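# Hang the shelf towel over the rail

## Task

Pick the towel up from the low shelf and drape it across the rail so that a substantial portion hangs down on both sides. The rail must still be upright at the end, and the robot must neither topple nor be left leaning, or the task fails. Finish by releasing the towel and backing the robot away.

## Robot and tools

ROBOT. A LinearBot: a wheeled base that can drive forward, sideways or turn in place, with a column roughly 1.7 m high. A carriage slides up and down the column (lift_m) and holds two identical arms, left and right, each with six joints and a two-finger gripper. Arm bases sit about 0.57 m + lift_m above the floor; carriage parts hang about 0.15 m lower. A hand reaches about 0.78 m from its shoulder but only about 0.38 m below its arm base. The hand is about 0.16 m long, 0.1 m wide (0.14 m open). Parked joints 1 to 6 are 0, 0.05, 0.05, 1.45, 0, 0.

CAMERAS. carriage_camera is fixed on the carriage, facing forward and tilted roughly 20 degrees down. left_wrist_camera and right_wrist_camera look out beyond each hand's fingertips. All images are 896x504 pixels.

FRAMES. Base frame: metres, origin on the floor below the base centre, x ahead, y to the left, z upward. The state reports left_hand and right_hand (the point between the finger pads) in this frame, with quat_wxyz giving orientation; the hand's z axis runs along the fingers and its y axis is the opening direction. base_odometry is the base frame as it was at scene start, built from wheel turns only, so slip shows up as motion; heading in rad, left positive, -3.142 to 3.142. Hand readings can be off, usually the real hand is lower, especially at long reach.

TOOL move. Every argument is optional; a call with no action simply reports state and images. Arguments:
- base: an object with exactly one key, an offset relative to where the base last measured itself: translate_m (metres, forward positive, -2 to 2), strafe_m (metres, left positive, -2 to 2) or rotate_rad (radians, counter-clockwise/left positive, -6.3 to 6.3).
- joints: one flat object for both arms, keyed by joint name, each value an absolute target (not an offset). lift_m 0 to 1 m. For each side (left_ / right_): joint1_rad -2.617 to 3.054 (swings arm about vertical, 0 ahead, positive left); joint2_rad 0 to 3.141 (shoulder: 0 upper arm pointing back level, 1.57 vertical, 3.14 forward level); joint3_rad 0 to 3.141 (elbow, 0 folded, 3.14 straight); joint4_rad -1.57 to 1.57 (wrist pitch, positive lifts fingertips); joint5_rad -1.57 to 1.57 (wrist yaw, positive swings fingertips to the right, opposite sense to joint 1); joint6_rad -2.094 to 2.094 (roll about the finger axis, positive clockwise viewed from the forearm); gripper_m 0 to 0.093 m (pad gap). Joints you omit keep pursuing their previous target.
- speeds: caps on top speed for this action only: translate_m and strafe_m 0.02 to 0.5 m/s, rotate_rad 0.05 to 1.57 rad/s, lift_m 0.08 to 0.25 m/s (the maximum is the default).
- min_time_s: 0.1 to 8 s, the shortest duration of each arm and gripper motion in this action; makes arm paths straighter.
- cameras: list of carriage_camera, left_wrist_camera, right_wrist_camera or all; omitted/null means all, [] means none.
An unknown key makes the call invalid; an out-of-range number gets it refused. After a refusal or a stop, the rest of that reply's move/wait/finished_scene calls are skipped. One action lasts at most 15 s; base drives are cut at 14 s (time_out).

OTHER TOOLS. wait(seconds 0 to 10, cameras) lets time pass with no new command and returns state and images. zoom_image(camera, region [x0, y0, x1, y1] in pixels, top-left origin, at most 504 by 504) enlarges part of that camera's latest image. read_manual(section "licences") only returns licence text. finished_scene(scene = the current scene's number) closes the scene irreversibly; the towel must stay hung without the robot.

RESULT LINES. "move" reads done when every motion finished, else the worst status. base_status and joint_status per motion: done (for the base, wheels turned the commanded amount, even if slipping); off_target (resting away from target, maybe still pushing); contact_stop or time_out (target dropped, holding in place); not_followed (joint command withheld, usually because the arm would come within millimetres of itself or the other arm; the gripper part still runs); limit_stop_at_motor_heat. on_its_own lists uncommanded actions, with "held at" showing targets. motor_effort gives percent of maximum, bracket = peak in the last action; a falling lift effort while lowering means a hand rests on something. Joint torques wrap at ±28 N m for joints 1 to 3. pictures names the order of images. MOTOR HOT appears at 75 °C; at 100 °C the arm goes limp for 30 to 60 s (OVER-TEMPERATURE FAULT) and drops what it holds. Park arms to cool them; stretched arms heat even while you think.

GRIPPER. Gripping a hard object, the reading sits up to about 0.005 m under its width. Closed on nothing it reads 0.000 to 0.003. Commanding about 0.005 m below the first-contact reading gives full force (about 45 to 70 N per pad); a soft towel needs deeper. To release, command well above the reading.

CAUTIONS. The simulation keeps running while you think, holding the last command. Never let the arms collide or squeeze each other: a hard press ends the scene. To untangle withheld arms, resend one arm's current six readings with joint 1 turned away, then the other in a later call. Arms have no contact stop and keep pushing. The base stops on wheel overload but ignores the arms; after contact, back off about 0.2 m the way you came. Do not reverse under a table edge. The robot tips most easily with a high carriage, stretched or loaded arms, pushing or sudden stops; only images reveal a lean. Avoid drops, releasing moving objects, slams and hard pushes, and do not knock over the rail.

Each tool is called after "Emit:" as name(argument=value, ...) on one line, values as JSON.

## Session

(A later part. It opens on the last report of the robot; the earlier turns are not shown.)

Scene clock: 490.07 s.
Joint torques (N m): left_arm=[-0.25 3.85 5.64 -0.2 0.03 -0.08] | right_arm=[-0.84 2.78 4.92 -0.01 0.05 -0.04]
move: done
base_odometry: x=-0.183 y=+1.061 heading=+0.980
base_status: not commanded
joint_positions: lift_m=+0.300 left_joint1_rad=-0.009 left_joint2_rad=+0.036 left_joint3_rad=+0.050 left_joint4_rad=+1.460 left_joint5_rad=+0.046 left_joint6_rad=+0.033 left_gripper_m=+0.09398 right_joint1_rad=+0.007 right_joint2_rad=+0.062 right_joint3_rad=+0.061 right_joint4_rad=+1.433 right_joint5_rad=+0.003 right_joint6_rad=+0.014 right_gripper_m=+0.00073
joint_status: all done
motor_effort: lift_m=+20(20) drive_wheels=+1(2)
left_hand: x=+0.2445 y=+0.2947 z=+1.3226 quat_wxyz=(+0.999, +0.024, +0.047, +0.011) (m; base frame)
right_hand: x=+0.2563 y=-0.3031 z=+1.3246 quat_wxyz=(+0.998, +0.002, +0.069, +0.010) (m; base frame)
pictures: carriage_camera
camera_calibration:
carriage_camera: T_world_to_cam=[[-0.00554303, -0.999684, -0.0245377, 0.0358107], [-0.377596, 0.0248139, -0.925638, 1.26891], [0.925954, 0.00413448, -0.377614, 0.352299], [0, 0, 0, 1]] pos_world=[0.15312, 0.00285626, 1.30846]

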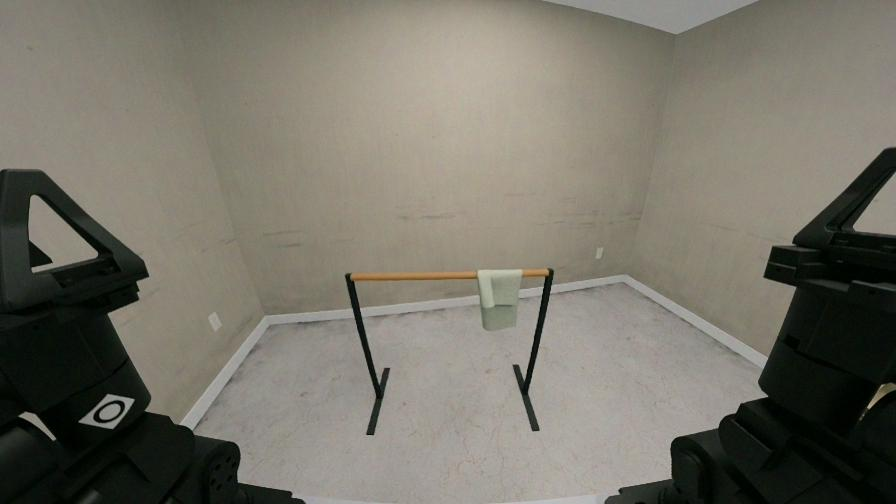

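Emit:
move(base={"strafe_m": 0.14}, joints={"left_joint1_rad": -0.555, "left_joint2_rad": 2.8625, "left_joint3_rad": 1.7854, "left_joint4_rad": 1.077, "left_joint5_rad": 1.0155, "left_joint6_rad": 0.5, "left_gripper_m": 0.05}, min_time_s=3, speeds={"strafe_m": 0.1}, cameras=["carriage_camera", "left_wrist_camera"])

Scene clock: 512.10 s.
Joint torques (N m): left_arm=[-0.61 -12.41 7.04 1.9 0.19 0.01] | right_arm=[-0.77 2.78 4.89 -0.02 0.03 -0.09]
move: done
base_odometry: x=-0.299 y=+1.139 heading=+0.981
base_status: done
joint_positions: lift_m=+0.300 left_joint1_rad=-0.552 left_joint2_rad=+2.839 left_joint3_rad=+1.767 left_joint4_rad=+1.096 left_joint5_rad=+1.001 left_joint6_rad=+0.489 left_gripper_m=+0.05009 right_joint1_rad=+0.006 right_joint2_rad=+0.062 right_joint3_rad=+0.060 right_joint4_rad=+1.438 right_joint5_rad=+0.003 right_joint6_rad=+0.013 right_gripper_m=+0.00073
joint_status: all done
motor_effort: lift_m=+20(20) drive_wheels=-1(7)
left_hand: x=+0.6631 y=-0.1394 z=+0.9011 quat_wxyz=(+0.617, +0.603, +0.361, -0.355) (m; base frame)
right_hand: x=+0.2554 y=-0.3032 z=+1.3245 quat_wxyz=(+0.998, +0.002, +0.067, +0.010) (m; base frame)
pictures: carriage_camera, left_wrist_camera
camera_calibration:
carriage_camera: T_world_to_cam=[[-0.00554303, -0.999684, -0.0245377, 0.0358107], [-0.377596, 0.0248139, -0.925638, 1.26891], [0.925954, 0.00413448, -0.377614, 0.352299], [0, 0, 0, 1]] pos_world=[0.15312, 0.00285626, 1.30846]
left_wrist_camera: T_world_to_cam=[[-0.861861, -0.000771066, -0.507144, 1.02707], [0.409576, 0.588654, -0.696946, 0.440408], [0.299069, -0.808385, -0.507022, 0.266627], [0, 0, 0, 1]] pos_world=[0.625068, -0.0429186, 0.962997]

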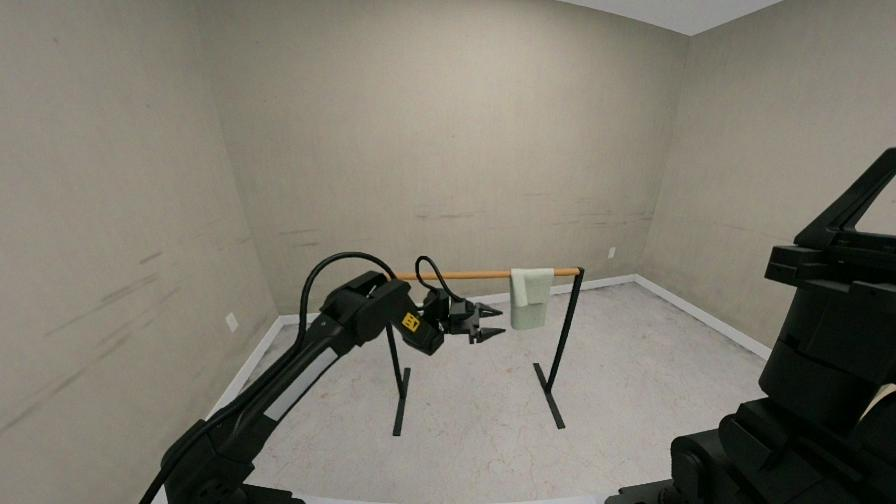

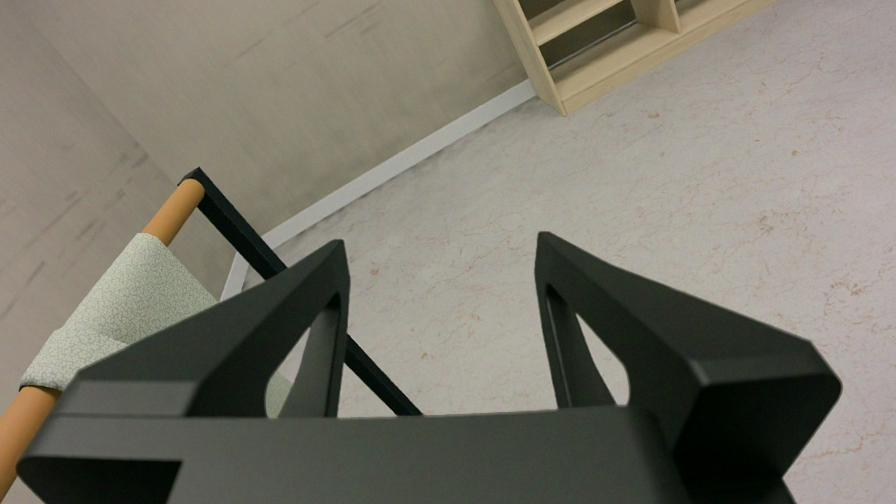

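Emit:
move(base={"translate_m": 0.27}, joints={"lift_m": 0.14}, speeds={"translate_m": 0.1, "lift_m": 0.1}, cameras=["carriage_camera", "left_wrist_camera"])

Scene clock: 520.93 s.
Joint torques (N m): left_arm=[-0.47 -13.01 6.56 2 0.15 -0.02] | right_arm=[-0.81 3.04 5.23 -0.08 0.04 -0.07]
move: done
base_odometry: x=-0.149 y=+1.363 heading=+0.981
base_status: done
joint_positions: lift_m=+0.140 left_joint1_rad=-0.553 left_joint2_rad=+2.846 left_joint3_rad=+1.774 left_joint4_rad=+1.089 left_joint5_rad=+1.005 left_joint6_rad=+0.491 left_gripper_m=+0.05009 right_joint1_rad=+0.006 right_joint2_rad=+0.059 right_joint3_rad=+0.056 right_joint4_rad=+1.445 right_joint5_rad=+0.003 right_joint6_rad=+0.013 right_gripper_m=+0.00073
joint_status: all done
motor_effort: lift_m=+20(21) drive_wheels=-4(9)
left_hand: x=+0.6624 y=-0.1402 z=+0.7381 quat_wxyz=(+0.614, +0.604, +0.362, -0.357) (m; base frame)
right_hand: x=+0.2542 y=-0.3032 z=+1.1635 quat_wxyz=(+0.998, +0.002, +0.065, +0.010) (m; base frame)
pictures: carriage_camera, left_wrist_camera
camera_calibration:
carriage_camera: T_world_to_cam=[[-0.00554303, -0.999684, -0.0245377, 0.0318847], [-0.377596, 0.0248139, -0.925638, 1.12081], [0.925954, 0.00413448, -0.377614, 0.291881], [0, 0, 0, 1]] pos_world=[0.15312, 0.00285626, 1.14846]
left_wrist_camera: T_world_to_cam=[[-0.863984, 0.00508137, -0.503494, 0.943294], [0.409351, 0.589351, -0.696489, 0.327427], [0.293196, -0.807861, -0.51127, 0.190695], [0, 0, 0, 1]] pos_world=[0.625046, -0.0437076, 0.800489]

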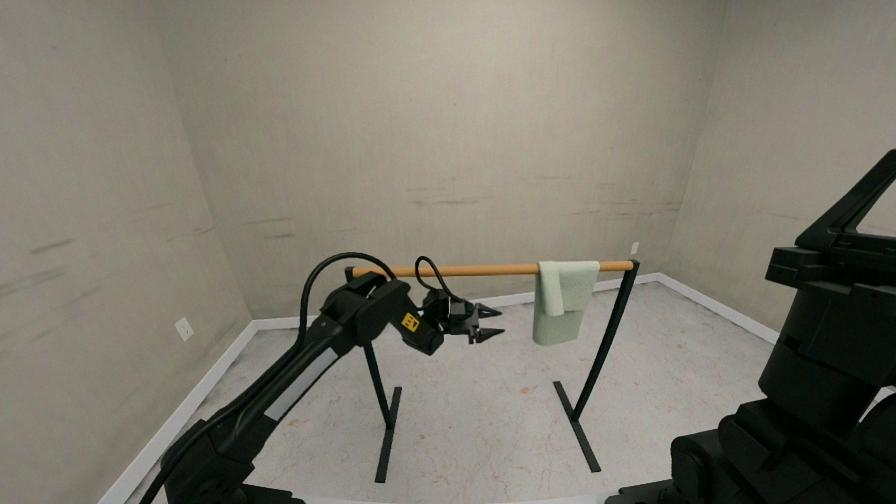

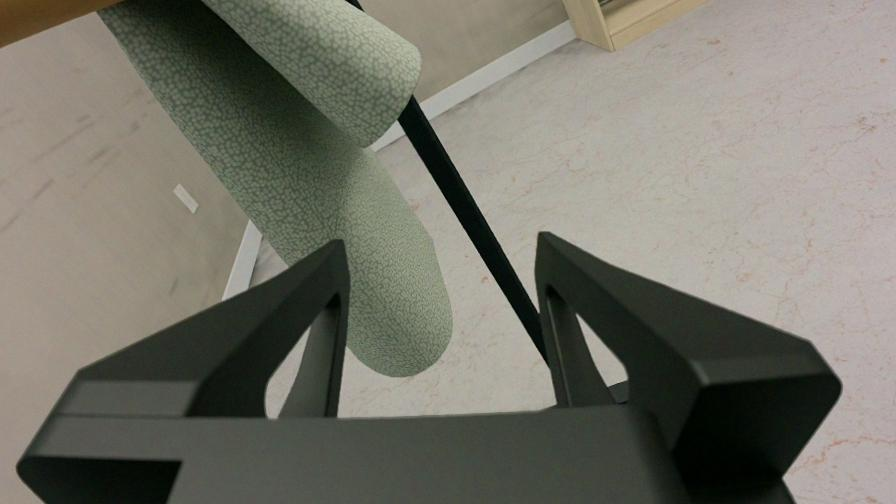

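Emit:
move(base={"translate_m": 0.036}, joints={"lift_m": 0.175, "left_gripper_m": 0.085}, speeds={"translate_m": 0.05, "lift_m": 0.1}, cameras=[])

Emit:
move(base={"strafe_m": -0.09}, speeds={"strafe_m": 0.05}, cameras=["carriage_camera", "left_wrist_camera"])

Scene clock: 542.20 s.
Joint torques (N m): left_arm=[-0.49 -13.3 6.23 2.02 0.15 -0.03] | right_arm=[-0.77 3.18 5.42 -0.08 0.04 -0.09]
move: done
base_odometry: x=-0.129 y=+1.393 heading=+0.982
base_status: done
joint_positions: lift_m=+0.175 left_joint1_rad=-0.553 left_joint2_rad=+2.850 left_joint3_rad=+1.777 left_joint4_rad=+1.086 left_joint5_rad=+1.006 left_joint6_rad=+0.491 left_gripper_m=+0.08491 right_joint1_rad=+0.006 right_joint2_rad=+0.058 right_joint3_rad=+0.054 right_joint4_rad=+1.445 right_joint5_rad=+0.003 right_joint6_rad=+0.013 right_gripper_m=+0.00073
joint_status: all done
motor_effort: lift_m=+24(30) drive_wheels=-4(12)
left_hand: x=+0.6623 y=-0.1405 z=+0.7709 quat_wxyz=(+0.613, +0.604, +0.362, -0.358) (m; base frame)
right_hand: x=+0.2543 y=-0.3032 z=+1.1976 quat_wxyz=(+0.998, +0.002, +0.065, +0.010) (m; base frame)
pictures: none
No camera images: "cameras" was empty.

Scene clock: 544.50 s.
Joint torques (N m): left_arm=[-0.42 -13.34 6.23 2.05 0.14 -0.01] | right_arm=[-0.73 3.15 5.55 -0.09 0.03 -0.07]
move: done
base_odometry: x=-0.054 y=+1.343 heading=+0.982
base_status: done
joint_positions: lift_m=+0.175 left_joint1_rad=-0.555 left_joint2_rad=+2.850 left_joint3_rad=+1.777 left_joint4_rad=+1.086 left_joint5_rad=+1.006 left_joint6_rad=+0.491 left_gripper_m=+0.08492 right_joint1_rad=+0.006 right_joint2_rad=+0.058 right_joint3_rad=+0.054 right_joint4_rad=+1.445 right_joint5_rad=+0.002 right_joint6_rad=+0.013 right_gripper_m=+0.00073
joint_status: not commanded
motor_effort: lift_m=+24(25) drive_wheels=-2(8)
left_hand: x=+0.6618 y=-0.1410 z=+0.7709 quat_wxyz=(+0.613, +0.605, +0.362, -0.358) (m; base frame)
right_hand: x=+0.2543 y=-0.3031 z=+1.1976 quat_wxyz=(+0.998, +0.001, +0.065, +0.009) (m; base frame)
pictures: carriage_camera, left_wrist_camera
camera_calibration:
carriage_camera: T_world_to_cam=[[-0.00554303, -0.999684, -0.0245377, 0.0327313], [-0.377596, 0.0248139, -0.925638, 1.15274], [0.925954, 0.00413448, -0.377614, 0.304909], [0, 0, 0, 1]] pos_world=[0.15312, 0.00285626, 1.18296]
left_wrist_camera: T_world_to_cam=[[-0.865055, 0.00791606, -0.501614, 0.958921], [0.409152, 0.589718, -0.696295, 0.351053], [0.290299, -0.80757, -0.513378, 0.210646], [0, 0, 0, 1]] pos_world=[0.624736, -0.0445021, 0.833586]

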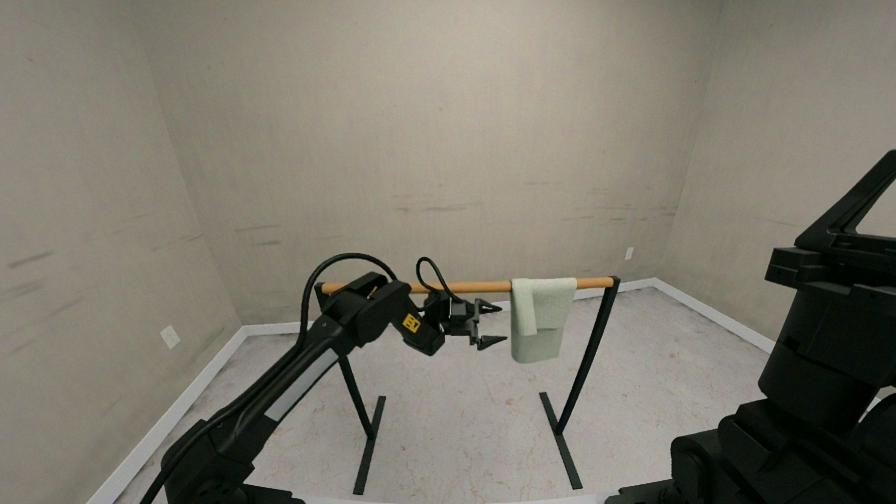

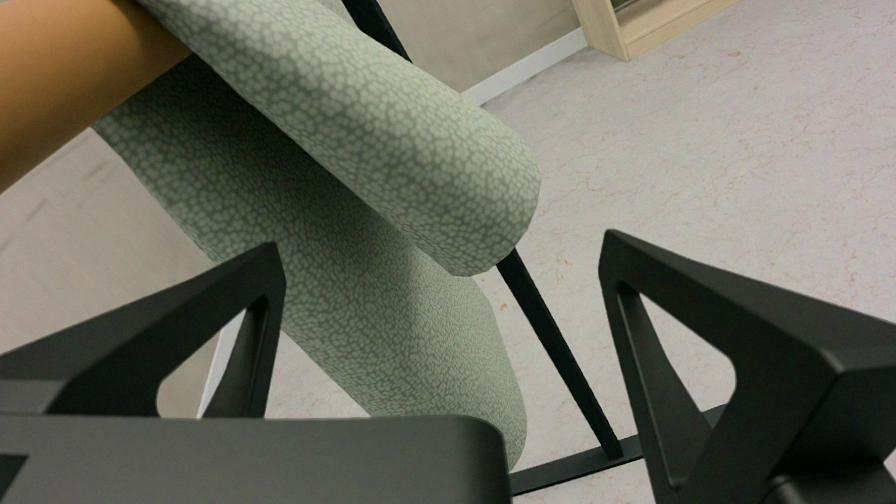

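Emit:
move(base={"strafe_m": -0.062}, speeds={"strafe_m": 0.04}, cameras=["carriage_camera", "left_wrist_camera"])

Scene clock: 553.77 s.
Joint torques (N m): left_arm=[-0.38 -13.46 6.24 2.02 0.15 -0.04] | right_arm=[-0.62 3.22 5.55 -0.06 0.03 -0.05]
move: done
base_odometry: x=-0.003 y=+1.309 heading=+0.983
base_status: done
joint_positions: lift_m=+0.175 left_joint1_rad=-0.555 left_joint2_rad=+2.850 left_joint3_rad=+1.777 left_joint4_rad=+1.086 left_joint5_rad=+1.006 left_joint6_rad=+0.491 left_gripper_m=+0.08492 right_joint1_rad=+0.005 right_joint2_rad=+0.058 right_joint3_rad=+0.054 right_joint4_rad=+1.445 right_joint5_rad=+0.002 right_joint6_rad=+0.013 right_gripper_m=+0.00073
joint_status: not commanded
motor_effort: lift_m=+24(25) drive_wheels=-2(11)
left_hand: x=+0.6618 y=-0.1410 z=+0.7709 quat_wxyz=(+0.613, +0.605, +0.362, -0.358) (m; base frame)
right_hand: x=+0.2543 y=-0.3031 z=+1.1976 quat_wxyz=(+0.998, +0.001, +0.065, +0.009) (m; base frame)
pictures: carriage_camera, left_wrist_camera
camera_calibration:
carriage_camera: T_world_to_cam=[[-0.00554303, -0.999684, -0.0245377, 0.0327313], [-0.377596, 0.0248139, -0.925638, 1.15274], [0.925954, 0.00413448, -0.377614, 0.304909], [0, 0, 0, 1]] pos_world=[0.15312, 0.00285626, 1.18296]
left_wrist_camera: T_world_to_cam=[[-0.865055, 0.00791606, -0.501614, 0.958921], [0.409152, 0.589718, -0.696295, 0.351053], [0.290299, -0.80757, -0.513378, 0.210646], [0, 0, 0, 1]] pos_world=[0.624736, -0.0445021, 0.833586]

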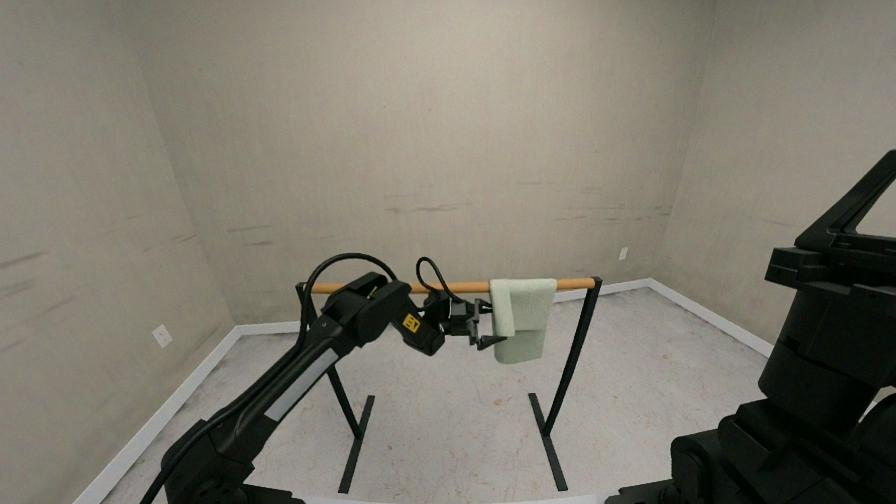

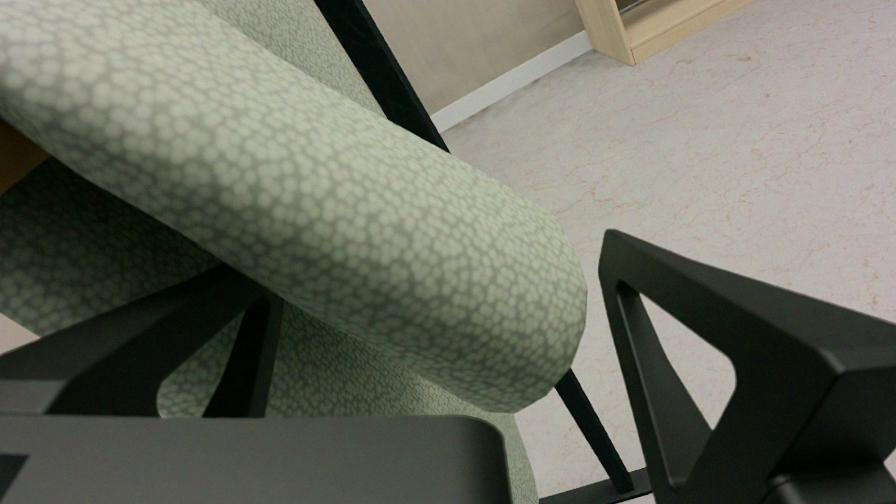

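Emit:
move(joints={"left_gripper_m": 0.0}, min_time_s=2.5, cameras=["carriage_camera", "left_wrist_camera"])

Scene clock: 560.10 s.
Joint torques (N m): left_arm=[-0.42 -13.44 6.12 2.02 0.15 -0.03] | right_arm=[-0.72 3.14 5.45 -0.09 0.05 -0.09]
move: done
base_odometry: x=-0.003 y=+1.309 heading=+0.983
base_status: not commanded
joint_positions: lift_m=+0.175 left_joint1_rad=-0.555 left_joint2_rad=+2.850 left_joint3_rad=+1.777 left_joint4_rad=+1.086 left_joint5_rad=+1.006 left_joint6_rad=+0.491 left_gripper_m=+0.00317 right_joint1_rad=+0.005 right_joint2_rad=+0.058 right_joint3_rad=+0.054 right_joint4_rad=+1.445 right_joint5_rad=+0.002 right_joint6_rad=+0.013 right_gripper_m=+0.00073
joint_status: all done
motor_effort: lift_m=+25(25) drive_wheels=-2(2)
left_hand: x=+0.6618 y=-0.1410 z=+0.7709 quat_wxyz=(+0.613, +0.605, +0.362, -0.358) (m; base frame)
right_hand: x=+0.2543 y=-0.3031 z=+1.1976 quat_wxyz=(+0.998, +0.001, +0.065, +0.009) (m; base frame)
pictures: carriage_camera, left_wrist_camera
camera_calibration:
carriage_camera: T_world_to_cam=[[-0.00554303, -0.999684, -0.0245377, 0.0327313], [-0.377596, 0.0248139, -0.925638, 1.15274], [0.925954, 0.00413448, -0.377614, 0.304909], [0, 0, 0, 1]] pos_world=[0.15312, 0.00285626, 1.18296]
left_wrist_camera: T_world_to_cam=[[-0.865055, 0.00791606, -0.501614, 0.958921], [0.409152, 0.589718, -0.696295, 0.351053], [0.290299, -0.80757, -0.513378, 0.210646], [0, 0, 0, 1]] pos_world=[0.624736, -0.0445021, 0.833586]

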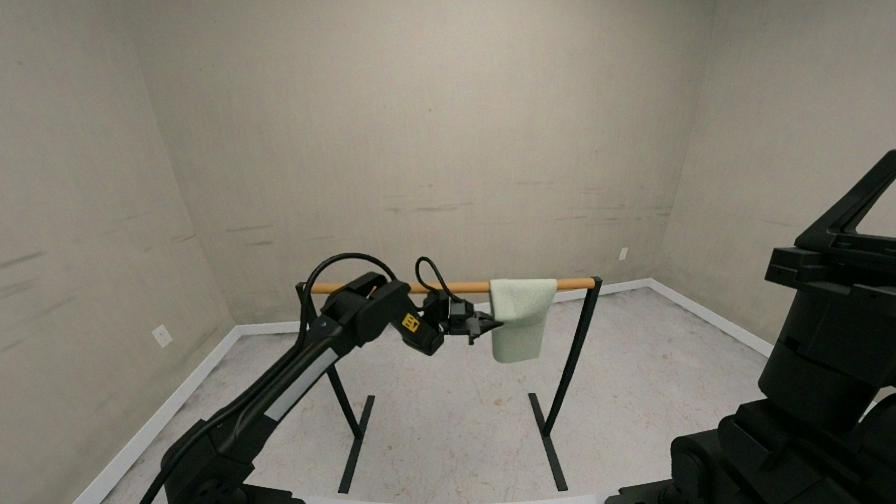

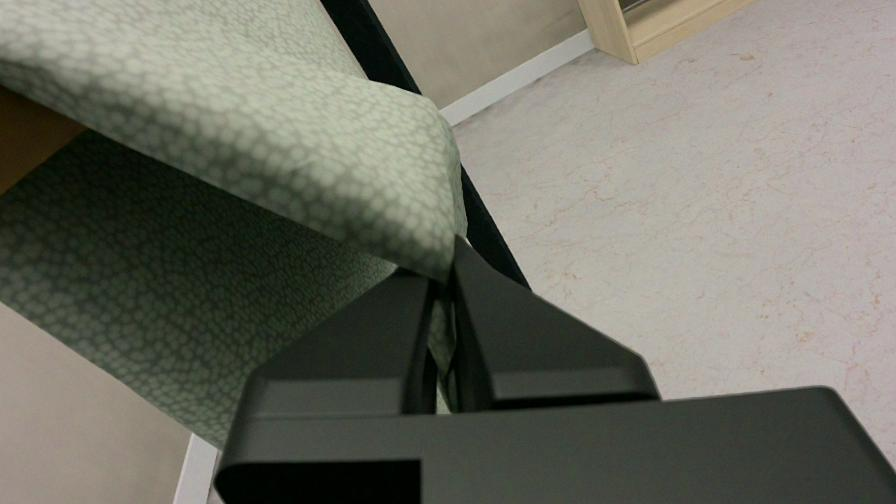

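Emit:
move(joints={"lift_m": 0.125}, speeds={"lift_m": 0.08}, cameras=["carriage_camera", "left_wrist_camera"])

Emit:
zoom_image(camera="carriage_camera", region=[380, 230, 660, 390])

Scene clock: 565.13 s.
Joint torques (N m): left_arm=[-0.4 -13.31 6.01 2.02 0.15 -0.03] | right_arm=[-0.7 3.02 5.44 -0.08 0.04 -0.07]
move: done
base_odometry: x=-0.003 y=+1.309 heading=+0.983
base_status: not commanded
joint_positions: lift_m=+0.125 left_joint1_rad=-0.555 left_joint2_rad=+2.850 left_joint3_rad=+1.779 left_joint4_rad=+1.087 left_joint5_rad=+1.006 left_joint6_rad=+0.491 left_gripper_m=+0.00317 right_joint1_rad=+0.005 right_joint2_rad=+0.058 right_joint3_rad=+0.054 right_joint4_rad=+1.445 right_joint5_rad=+0.002 right_joint6_rad=+0.013 right_gripper_m=+0.00073
joint_status: all done
motor_effort: lift_m=+20(20) drive_wheels=-2(2)
left_hand: x=+0.6621 y=-0.1412 z=+0.7224 quat_wxyz=(+0.614, +0.605, +0.361, -0.357) (m; base frame)
right_hand: x=+0.2544 y=-0.3031 z=+1.1481 quat_wxyz=(+0.998, +0.001, +0.065, +0.009) (m; base frame)
pictures: carriage_camera, left_wrist_camera
camera_calibration:
carriage_camera: T_world_to_cam=[[-0.00554303, -0.999684, -0.0245377, 0.0315191], [-0.377596, 0.0248139, -0.925638, 1.10702], [0.925954, 0.00413448, -0.377614, 0.286254], [0, 0, 0, 1]] pos_world=[0.15312, 0.00285626, 1.13356]
left_wrist_camera: T_world_to_cam=[[-0.863757, 0.00713592, -0.503859, 0.935593], [0.410976, 0.588569, -0.696194, 0.315853], [0.291588, -0.808416, -0.511313, 0.183036], [0, 0, 0, 1]] pos_world=[0.624946, -0.0446085, 0.784889]

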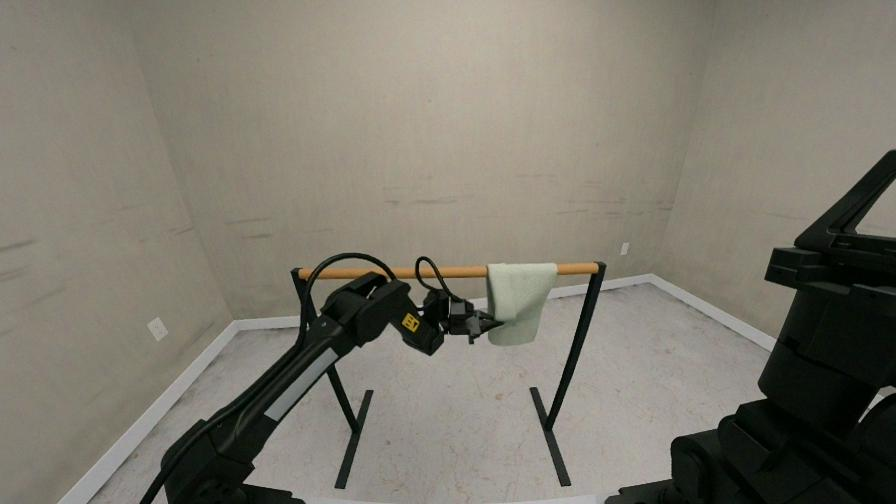

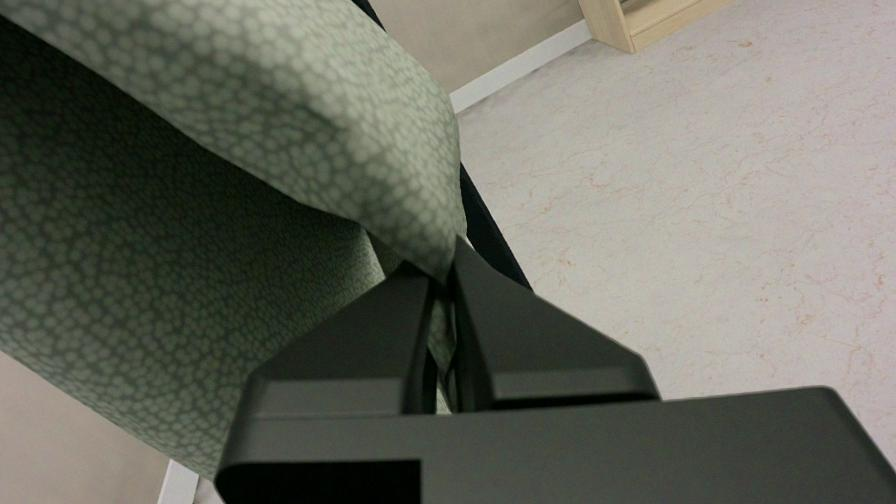

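Scaled by 1.800 from the camera's 896x504 image, which has a finer 1280x720 frame.

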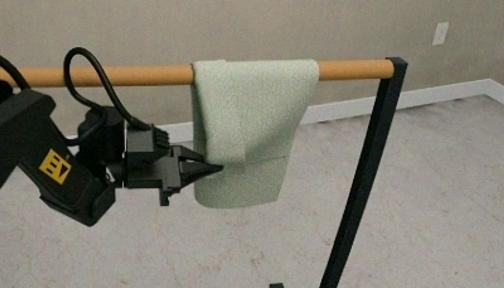

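Emit:
move(joints={"lift_m": 0.075}, speeds={"lift_m": 0.08}, cameras=["carriage_camera", "left_wrist_camera"])

Emit:
zoom_image(camera="carriage_camera", region=[380, 210, 660, 370])

Scene clock: 570.47 s.
Joint torques (N m): left_arm=[-0.42 -13.3 5.96 2 0.15 -0.03] | right_arm=[-0.65 3.23 5.37 -0.13 0.03 -0.08]
move: done
base_odometry: x=-0.003 y=+1.309 heading=+0.983
base_status: not commanded
joint_positions: lift_m=+0.075 left_joint1_rad=-0.555 left_joint2_rad=+2.850 left_joint3_rad=+1.780 left_joint4_rad=+1.089 left_joint5_rad=+1.006 left_joint6_rad=+0.491 left_gripper_m=+0.00316 right_joint1_rad=+0.005 right_joint2_rad=+0.058 right_joint3_rad=+0.054 right_joint4_rad=+1.445 right_joint5_rad=+0.002 right_joint6_rad=+0.013 right_gripper_m=+0.00073
joint_status: all done
motor_effort: lift_m=+19(20) drive_wheels=-1(2)
left_hand: x=+0.6623 y=-0.1413 z=+0.6729 quat_wxyz=(+0.614, +0.605, +0.360, -0.357) (m; base frame)
right_hand: x=+0.2544 y=-0.3031 z=+1.0981 quat_wxyz=(+0.998, +0.001, +0.065, +0.009) (m; base frame)
pictures: carriage_camera, left_wrist_camera
camera_calibration:
carriage_camera: T_world_to_cam=[[-0.00554303, -0.999684, -0.0245377, 0.0302922], [-0.377596, 0.0248139, -0.925638, 1.06073], [0.925954, 0.00413448, -0.377614, 0.267374], [0, 0, 0, 1]] pos_world=[0.15312, 0.00285626, 1.08356]
left_wrist_camera: T_world_to_cam=[[-0.8626, 0.00637557, -0.505847, 0.911265], [0.412542, 0.5876, -0.696086, 0.280152], [0.292797, -0.809127, -0.509493, 0.155492], [0, 0, 0, 1]] pos_world=[0.624955, -0.044614, 0.735193]

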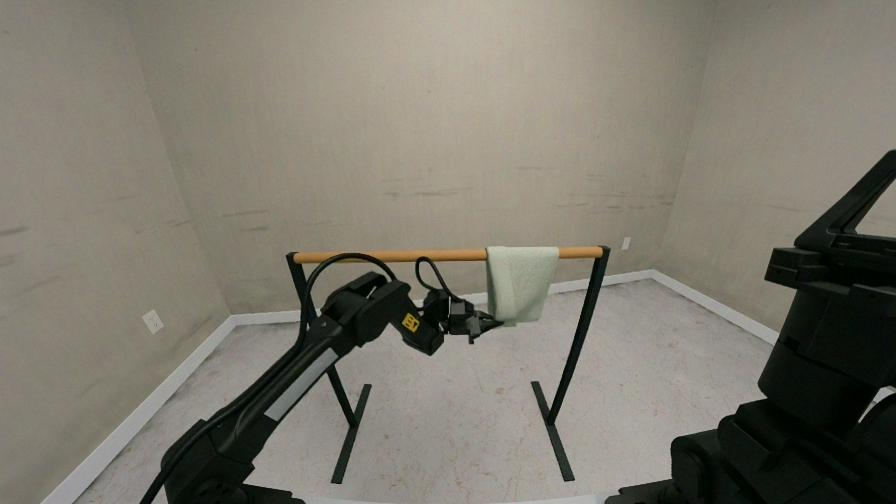

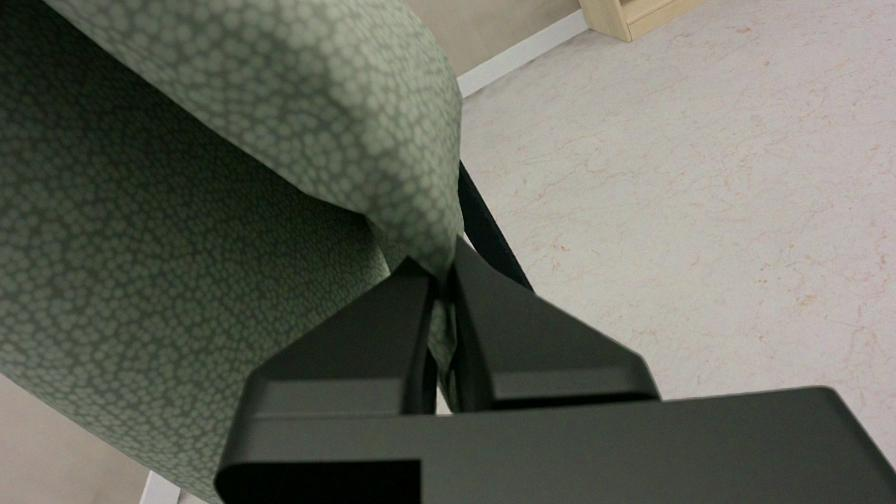

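Scaled by 1.800 from the camera's 896x504 image, which has a finer 1280x720 frame.

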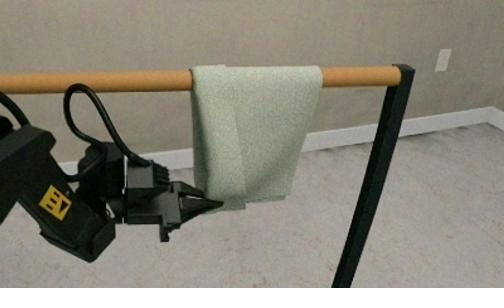

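Emit:
zoom_image(camera="carriage_camera", region=[460, 230, 580, 350])

Scaled by 4.200 from the camera's 896x504 image, which has a finer 1280x720 frame.

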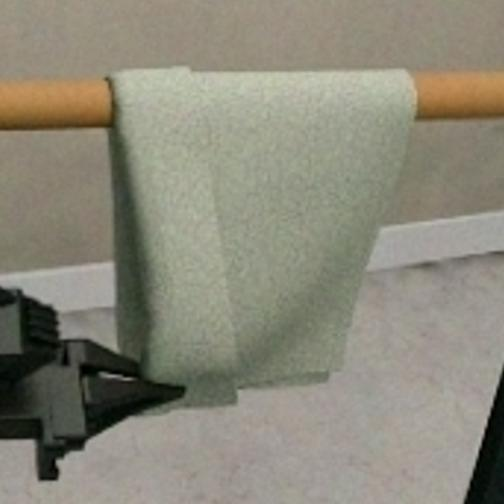

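Emit:
move(joints={"left_gripper_m": 0.06}, min_time_s=2, cameras=["left_wrist_camera"])

Scene clock: 583.60 s.
Joint torques (N m): left_arm=[-0.36 -13.37 5.91 2 0.14 -0.01] | right_arm=[-0.73 3.18 5.49 -0.09 0.04 -0.07]
move: done
base_odometry: x=-0.003 y=+1.309 heading=+0.983
base_status: not commanded
joint_positions: lift_m=+0.075 left_joint1_rad=-0.555 left_joint2_rad=+2.850 left_joint3_rad=+1.780 left_joint4_rad=+1.089 left_joint5_rad=+1.006 left_joint6_rad=+0.491 left_gripper_m=+0.05994 right_joint1_rad=+0.005 right_joint2_rad=+0.058 right_joint3_rad=+0.054 right_joint4_rad=+1.445 right_joint5_rad=+0.002 right_joint6_rad=+0.013 right_gripper_m=+0.00073
joint_status: all done
motor_effort: lift_m=+19(20) drive_wheels=-1(2)
left_hand: x=+0.6623 y=-0.1413 z=+0.6729 quat_wxyz=(+0.614, +0.605, +0.360, -0.357) (m; base frame)
right_hand: x=+0.2544 y=-0.3031 z=+1.0981 quat_wxyz=(+0.998, +0.001, +0.065, +0.009) (m; base frame)
pictures: left_wrist_camera
camera_calibration:
left_wrist_camera: T_world_to_cam=[[-0.8626, 0.00637557, -0.505847, 0.911265], [0.412542, 0.5876, -0.696086, 0.280152], [0.292797, -0.809127, -0.509493, 0.155492], [0, 0, 0, 1]] pos_world=[0.624955, -0.044614, 0.735193]

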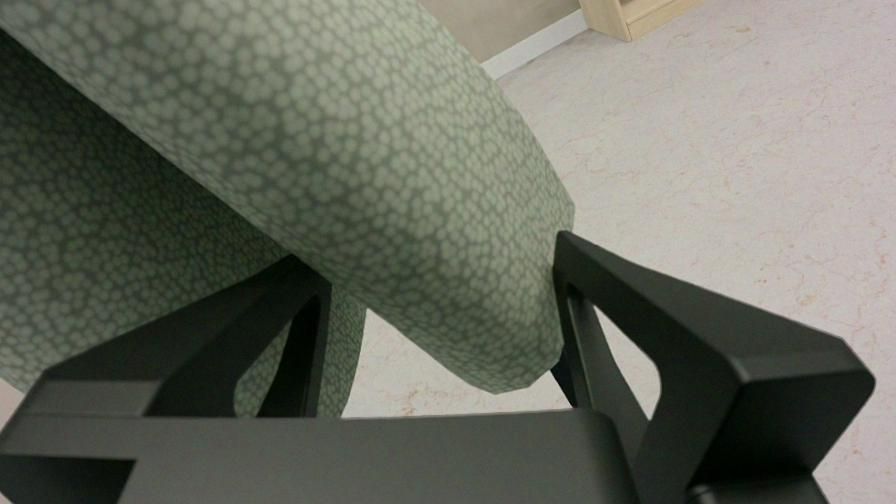

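Emit:
move(joints={"left_gripper_m": 0.09}, min_time_s=1.5, cameras=["left_wrist_camera", "carriage_camera"])

Scene clock: 587.13 s.
Joint torques (N m): left_arm=[-0.36 -13.46 5.81 2 0.13 -0.02] | right_arm=[-0.64 3.14 5.53 -0.08 0.03 -0.07]
move: done
base_odometry: x=-0.003 y=+1.309 heading=+0.983
base_status: not commanded
joint_positions: lift_m=+0.075 left_joint1_rad=-0.555 left_joint2_rad=+2.850 left_joint3_rad=+1.780 left_joint4_rad=+1.089 left_joint5_rad=+1.006 left_joint6_rad=+0.492 left_gripper_m=+0.08991 right_joint1_rad=+0.005 right_joint2_rad=+0.058 right_joint3_rad=+0.054 right_joint4_rad=+1.445 right_joint5_rad=+0.002 right_joint6_rad=+0.013 right_gripper_m=+0.00073
joint_status: all done
motor_effort: lift_m=+19(20) drive_wheels=-1(2)
left_hand: x=+0.6623 y=-0.1413 z=+0.6729 quat_wxyz=(+0.615, +0.605, +0.360, -0.357) (m; base frame)
right_hand: x=+0.2544 y=-0.3031 z=+1.0981 quat_wxyz=(+0.998, +0.001, +0.065, +0.009) (m; base frame)
pictures: carriage_camera, left_wrist_camera
camera_calibration:
carriage_camera: T_world_to_cam=[[-0.00554303, -0.999684, -0.0245377, 0.0302922], [-0.377596, 0.0248139, -0.925638, 1.06073], [0.925954, 0.00413448, -0.377614, 0.267374], [0, 0, 0, 1]] pos_world=[0.15312, 0.00285626, 1.08356]
left_wrist_camera: T_world_to_cam=[[-0.862386, 0.00640105, -0.506211, 0.911402], [0.412848, 0.587605, -0.695901, 0.279825], [0.292998, -0.809123, -0.509384, 0.155287], [0, 0, 0, 1]] pos_world=[0.624956, -0.0446139, 0.735193]

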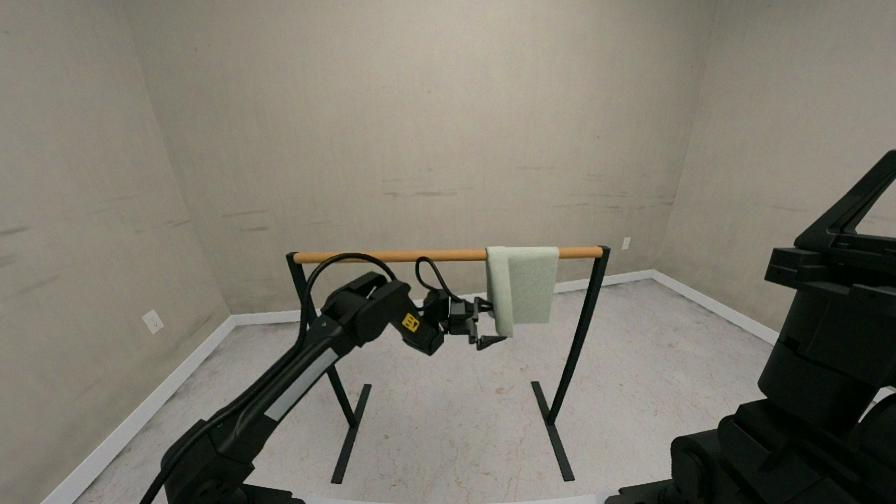

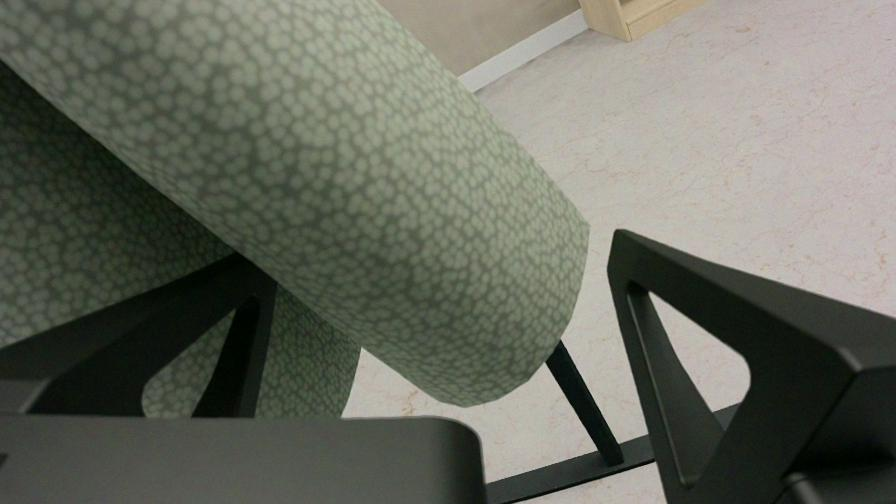

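Free of the cloth. Withdraw sideways, then back off.

Emit:
move(base={"strafe_m": 0.13}, speeds={"strafe_m": 0.06}, cameras=["left_wrist_camera"])

Emit:
move(base={"translate_m": -0.4}, speeds={"translate_m": 0.15}, cameras=[])

Emit:
move(joints={"left_joint1_rad": 0, "left_joint2_rad": 0.05, "left_joint3_rad": 0.05, "left_joint4_rad": 1.45, "left_joint5_rad": 0, "left_joint6_rad": 0, "lift_m": 0.2}, min_time_s=2.5, cameras=["carriage_camera"])

Emit:
zoom_image(camera="carriage_camera", region=[320, 230, 620, 430])

Scene clock: 592.97 s.
Joint torques (N m): left_arm=[-0.42 -13.49 5.94 2 0.15 -0.03] | right_arm=[-0.65 3.23 5.5 -0.1 0.05 -0.07]
move: done
base_odometry: x=-0.110 y=+1.381 heading=+0.982
base_status: done
joint_positions: lift_m=+0.075 left_joint1_rad=-0.555 left_joint2_rad=+2.850 left_joint3_rad=+1.780 left_joint4_rad=+1.089 left_joint5_rad=+1.006 left_joint6_rad=+0.492 left_gripper_m=+0.08991 right_joint1_rad=+0.004 right_joint2_rad=+0.058 right_joint3_rad=+0.054 right_joint4_rad=+1.445 right_joint5_rad=+0.002 right_joint6_rad=+0.013 right_gripper_m=+0.00073
joint_status: not commanded
motor_effort: lift_m=+19(20) drive_wheels=+6(9)
left_hand: x=+0.6623 y=-0.1413 z=+0.6729 quat_wxyz=(+0.615, +0.605, +0.360, -0.357) (m; base frame)
right_hand: x=+0.2544 y=-0.3030 z=+1.0981 quat_wxyz=(+0.998, +0.001, +0.065, +0.009) (m; base frame)
pictures: left_wrist_camera
camera_calibration:
left_wrist_camera: T_world_to_cam=[[-0.862386, 0.00640105, -0.506211, 0.911402], [0.412848, 0.587605, -0.695901, 0.279825], [0.292998, -0.809123, -0.509384, 0.155287], [0, 0, 0, 1]] pos_world=[0.624956, -0.0446139, 0.735193]

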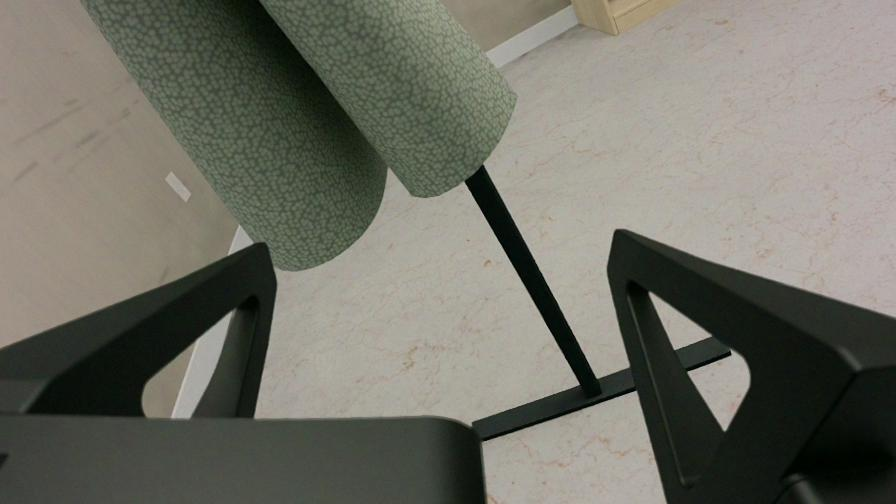

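Scene clock: 596.63 s.
Joint torques (N m): left_arm=[-0.31 -13.48 5.91 2.02 0.17 -0.02] | right_arm=[-0.65 3.1 5.46 -0.11 0.06 -0.08]
move: done
base_odometry: x=-0.333 y=+1.049 heading=+0.982
base_status: done
joint_positions: lift_m=+0.075 left_joint1_rad=-0.555 left_joint2_rad=+2.850 left_joint3_rad=+1.780 left_joint4_rad=+1.089 left_joint5_rad=+1.006 left_joint6_rad=+0.492 left_gripper_m=+0.08991 right_joint1_rad=+0.004 right_joint2_rad=+0.058 right_joint3_rad=+0.054 right_joint4_rad=+1.445 right_joint5_rad=+0.002 right_joint6_rad=+0.013 right_gripper_m=+0.00073
joint_status: not commanded
motor_effort: lift_m=+20(20) drive_wheels=+0(13)
left_hand: x=+0.6621 y=-0.1415 z=+0.6729 quat_wxyz=(+0.614, +0.605, +0.359, -0.357) (m; base frame)
right_hand: x=+0.2544 y=-0.3030 z=+1.0981 quat_wxyz=(+0.998, +0.001, +0.065, +0.009) (m; base frame)
pictures: none
No camera images: "cameras" was empty.

Scene clock: 599.47 s.
Joint torques (N m): left_arm=[0.23 2.82 4.82 0.11 -0.13 -0.19] | right_arm=[-0.64 3.12 5.56 -0.09 0.05 -0.08]
move: done
base_odometry: x=-0.333 y=+1.049 heading=+0.982
base_status: not commanded
joint_positions: lift_m=+0.200 left_joint1_rad=-0.006 left_joint2_rad=+0.061 left_joint3_rad=+0.059 left_joint4_rad=+1.432 left_joint5_rad=+0.014 left_joint6_rad=+0.011 left_gripper_m=+0.08992 right_joint1_rad=+0.004 right_joint2_rad=+0.058 right_joint3_rad=+0.053 right_joint4_rad=+1.445 right_joint5_rad=+0.002 right_joint6_rad=+0.013 right_gripper_m=+0.00073
joint_status: all done
motor_effort: lift_m=+24(30) drive_wheels=+0(2)
left_hand: x=+0.2568 y=+0.3002 z=+1.2235 quat_wxyz=(+0.998, +0.008, +0.070, +0.002) (m; base frame)
right_hand: x=+0.2546 y=-0.3030 z=+1.2223 quat_wxyz=(+0.998, +0.001, +0.065, +0.009) (m; base frame)
pictures: carriage_camera
camera_calibration:
carriage_camera: T_world_to_cam=[[-0.00554303, -0.999684, -0.0245377, 0.0333447], [-0.377596, 0.0248139, -0.925638, 1.17588], [0.925954, 0.00413448, -0.377614, 0.314349], [0, 0, 0, 1]] pos_world=[0.15312, 0.00285626, 1.20796]

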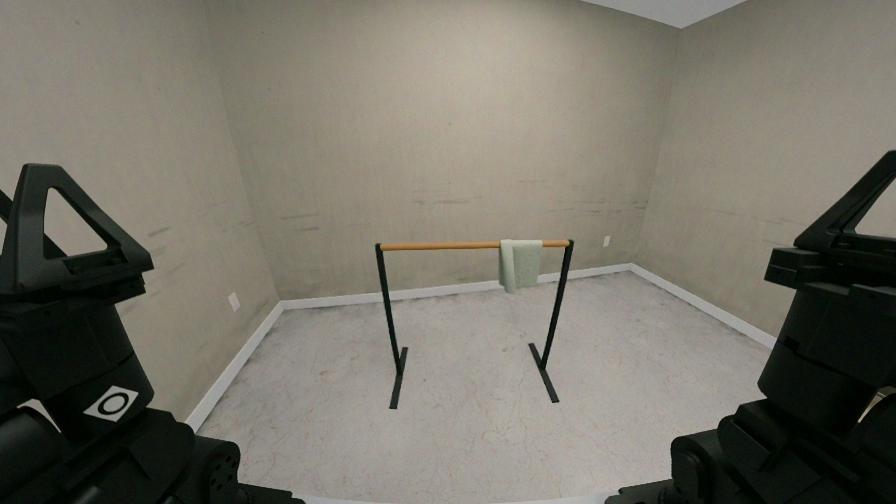

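Scaled by 1.680 from the camera's 896x504 image, which has a finer 1280x720 frame.

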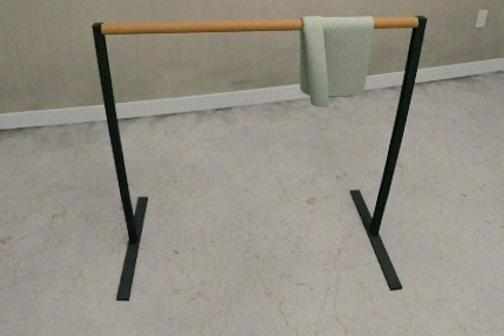

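Emit:
finished_scene(scene=1)

The scene is finished: the task was done.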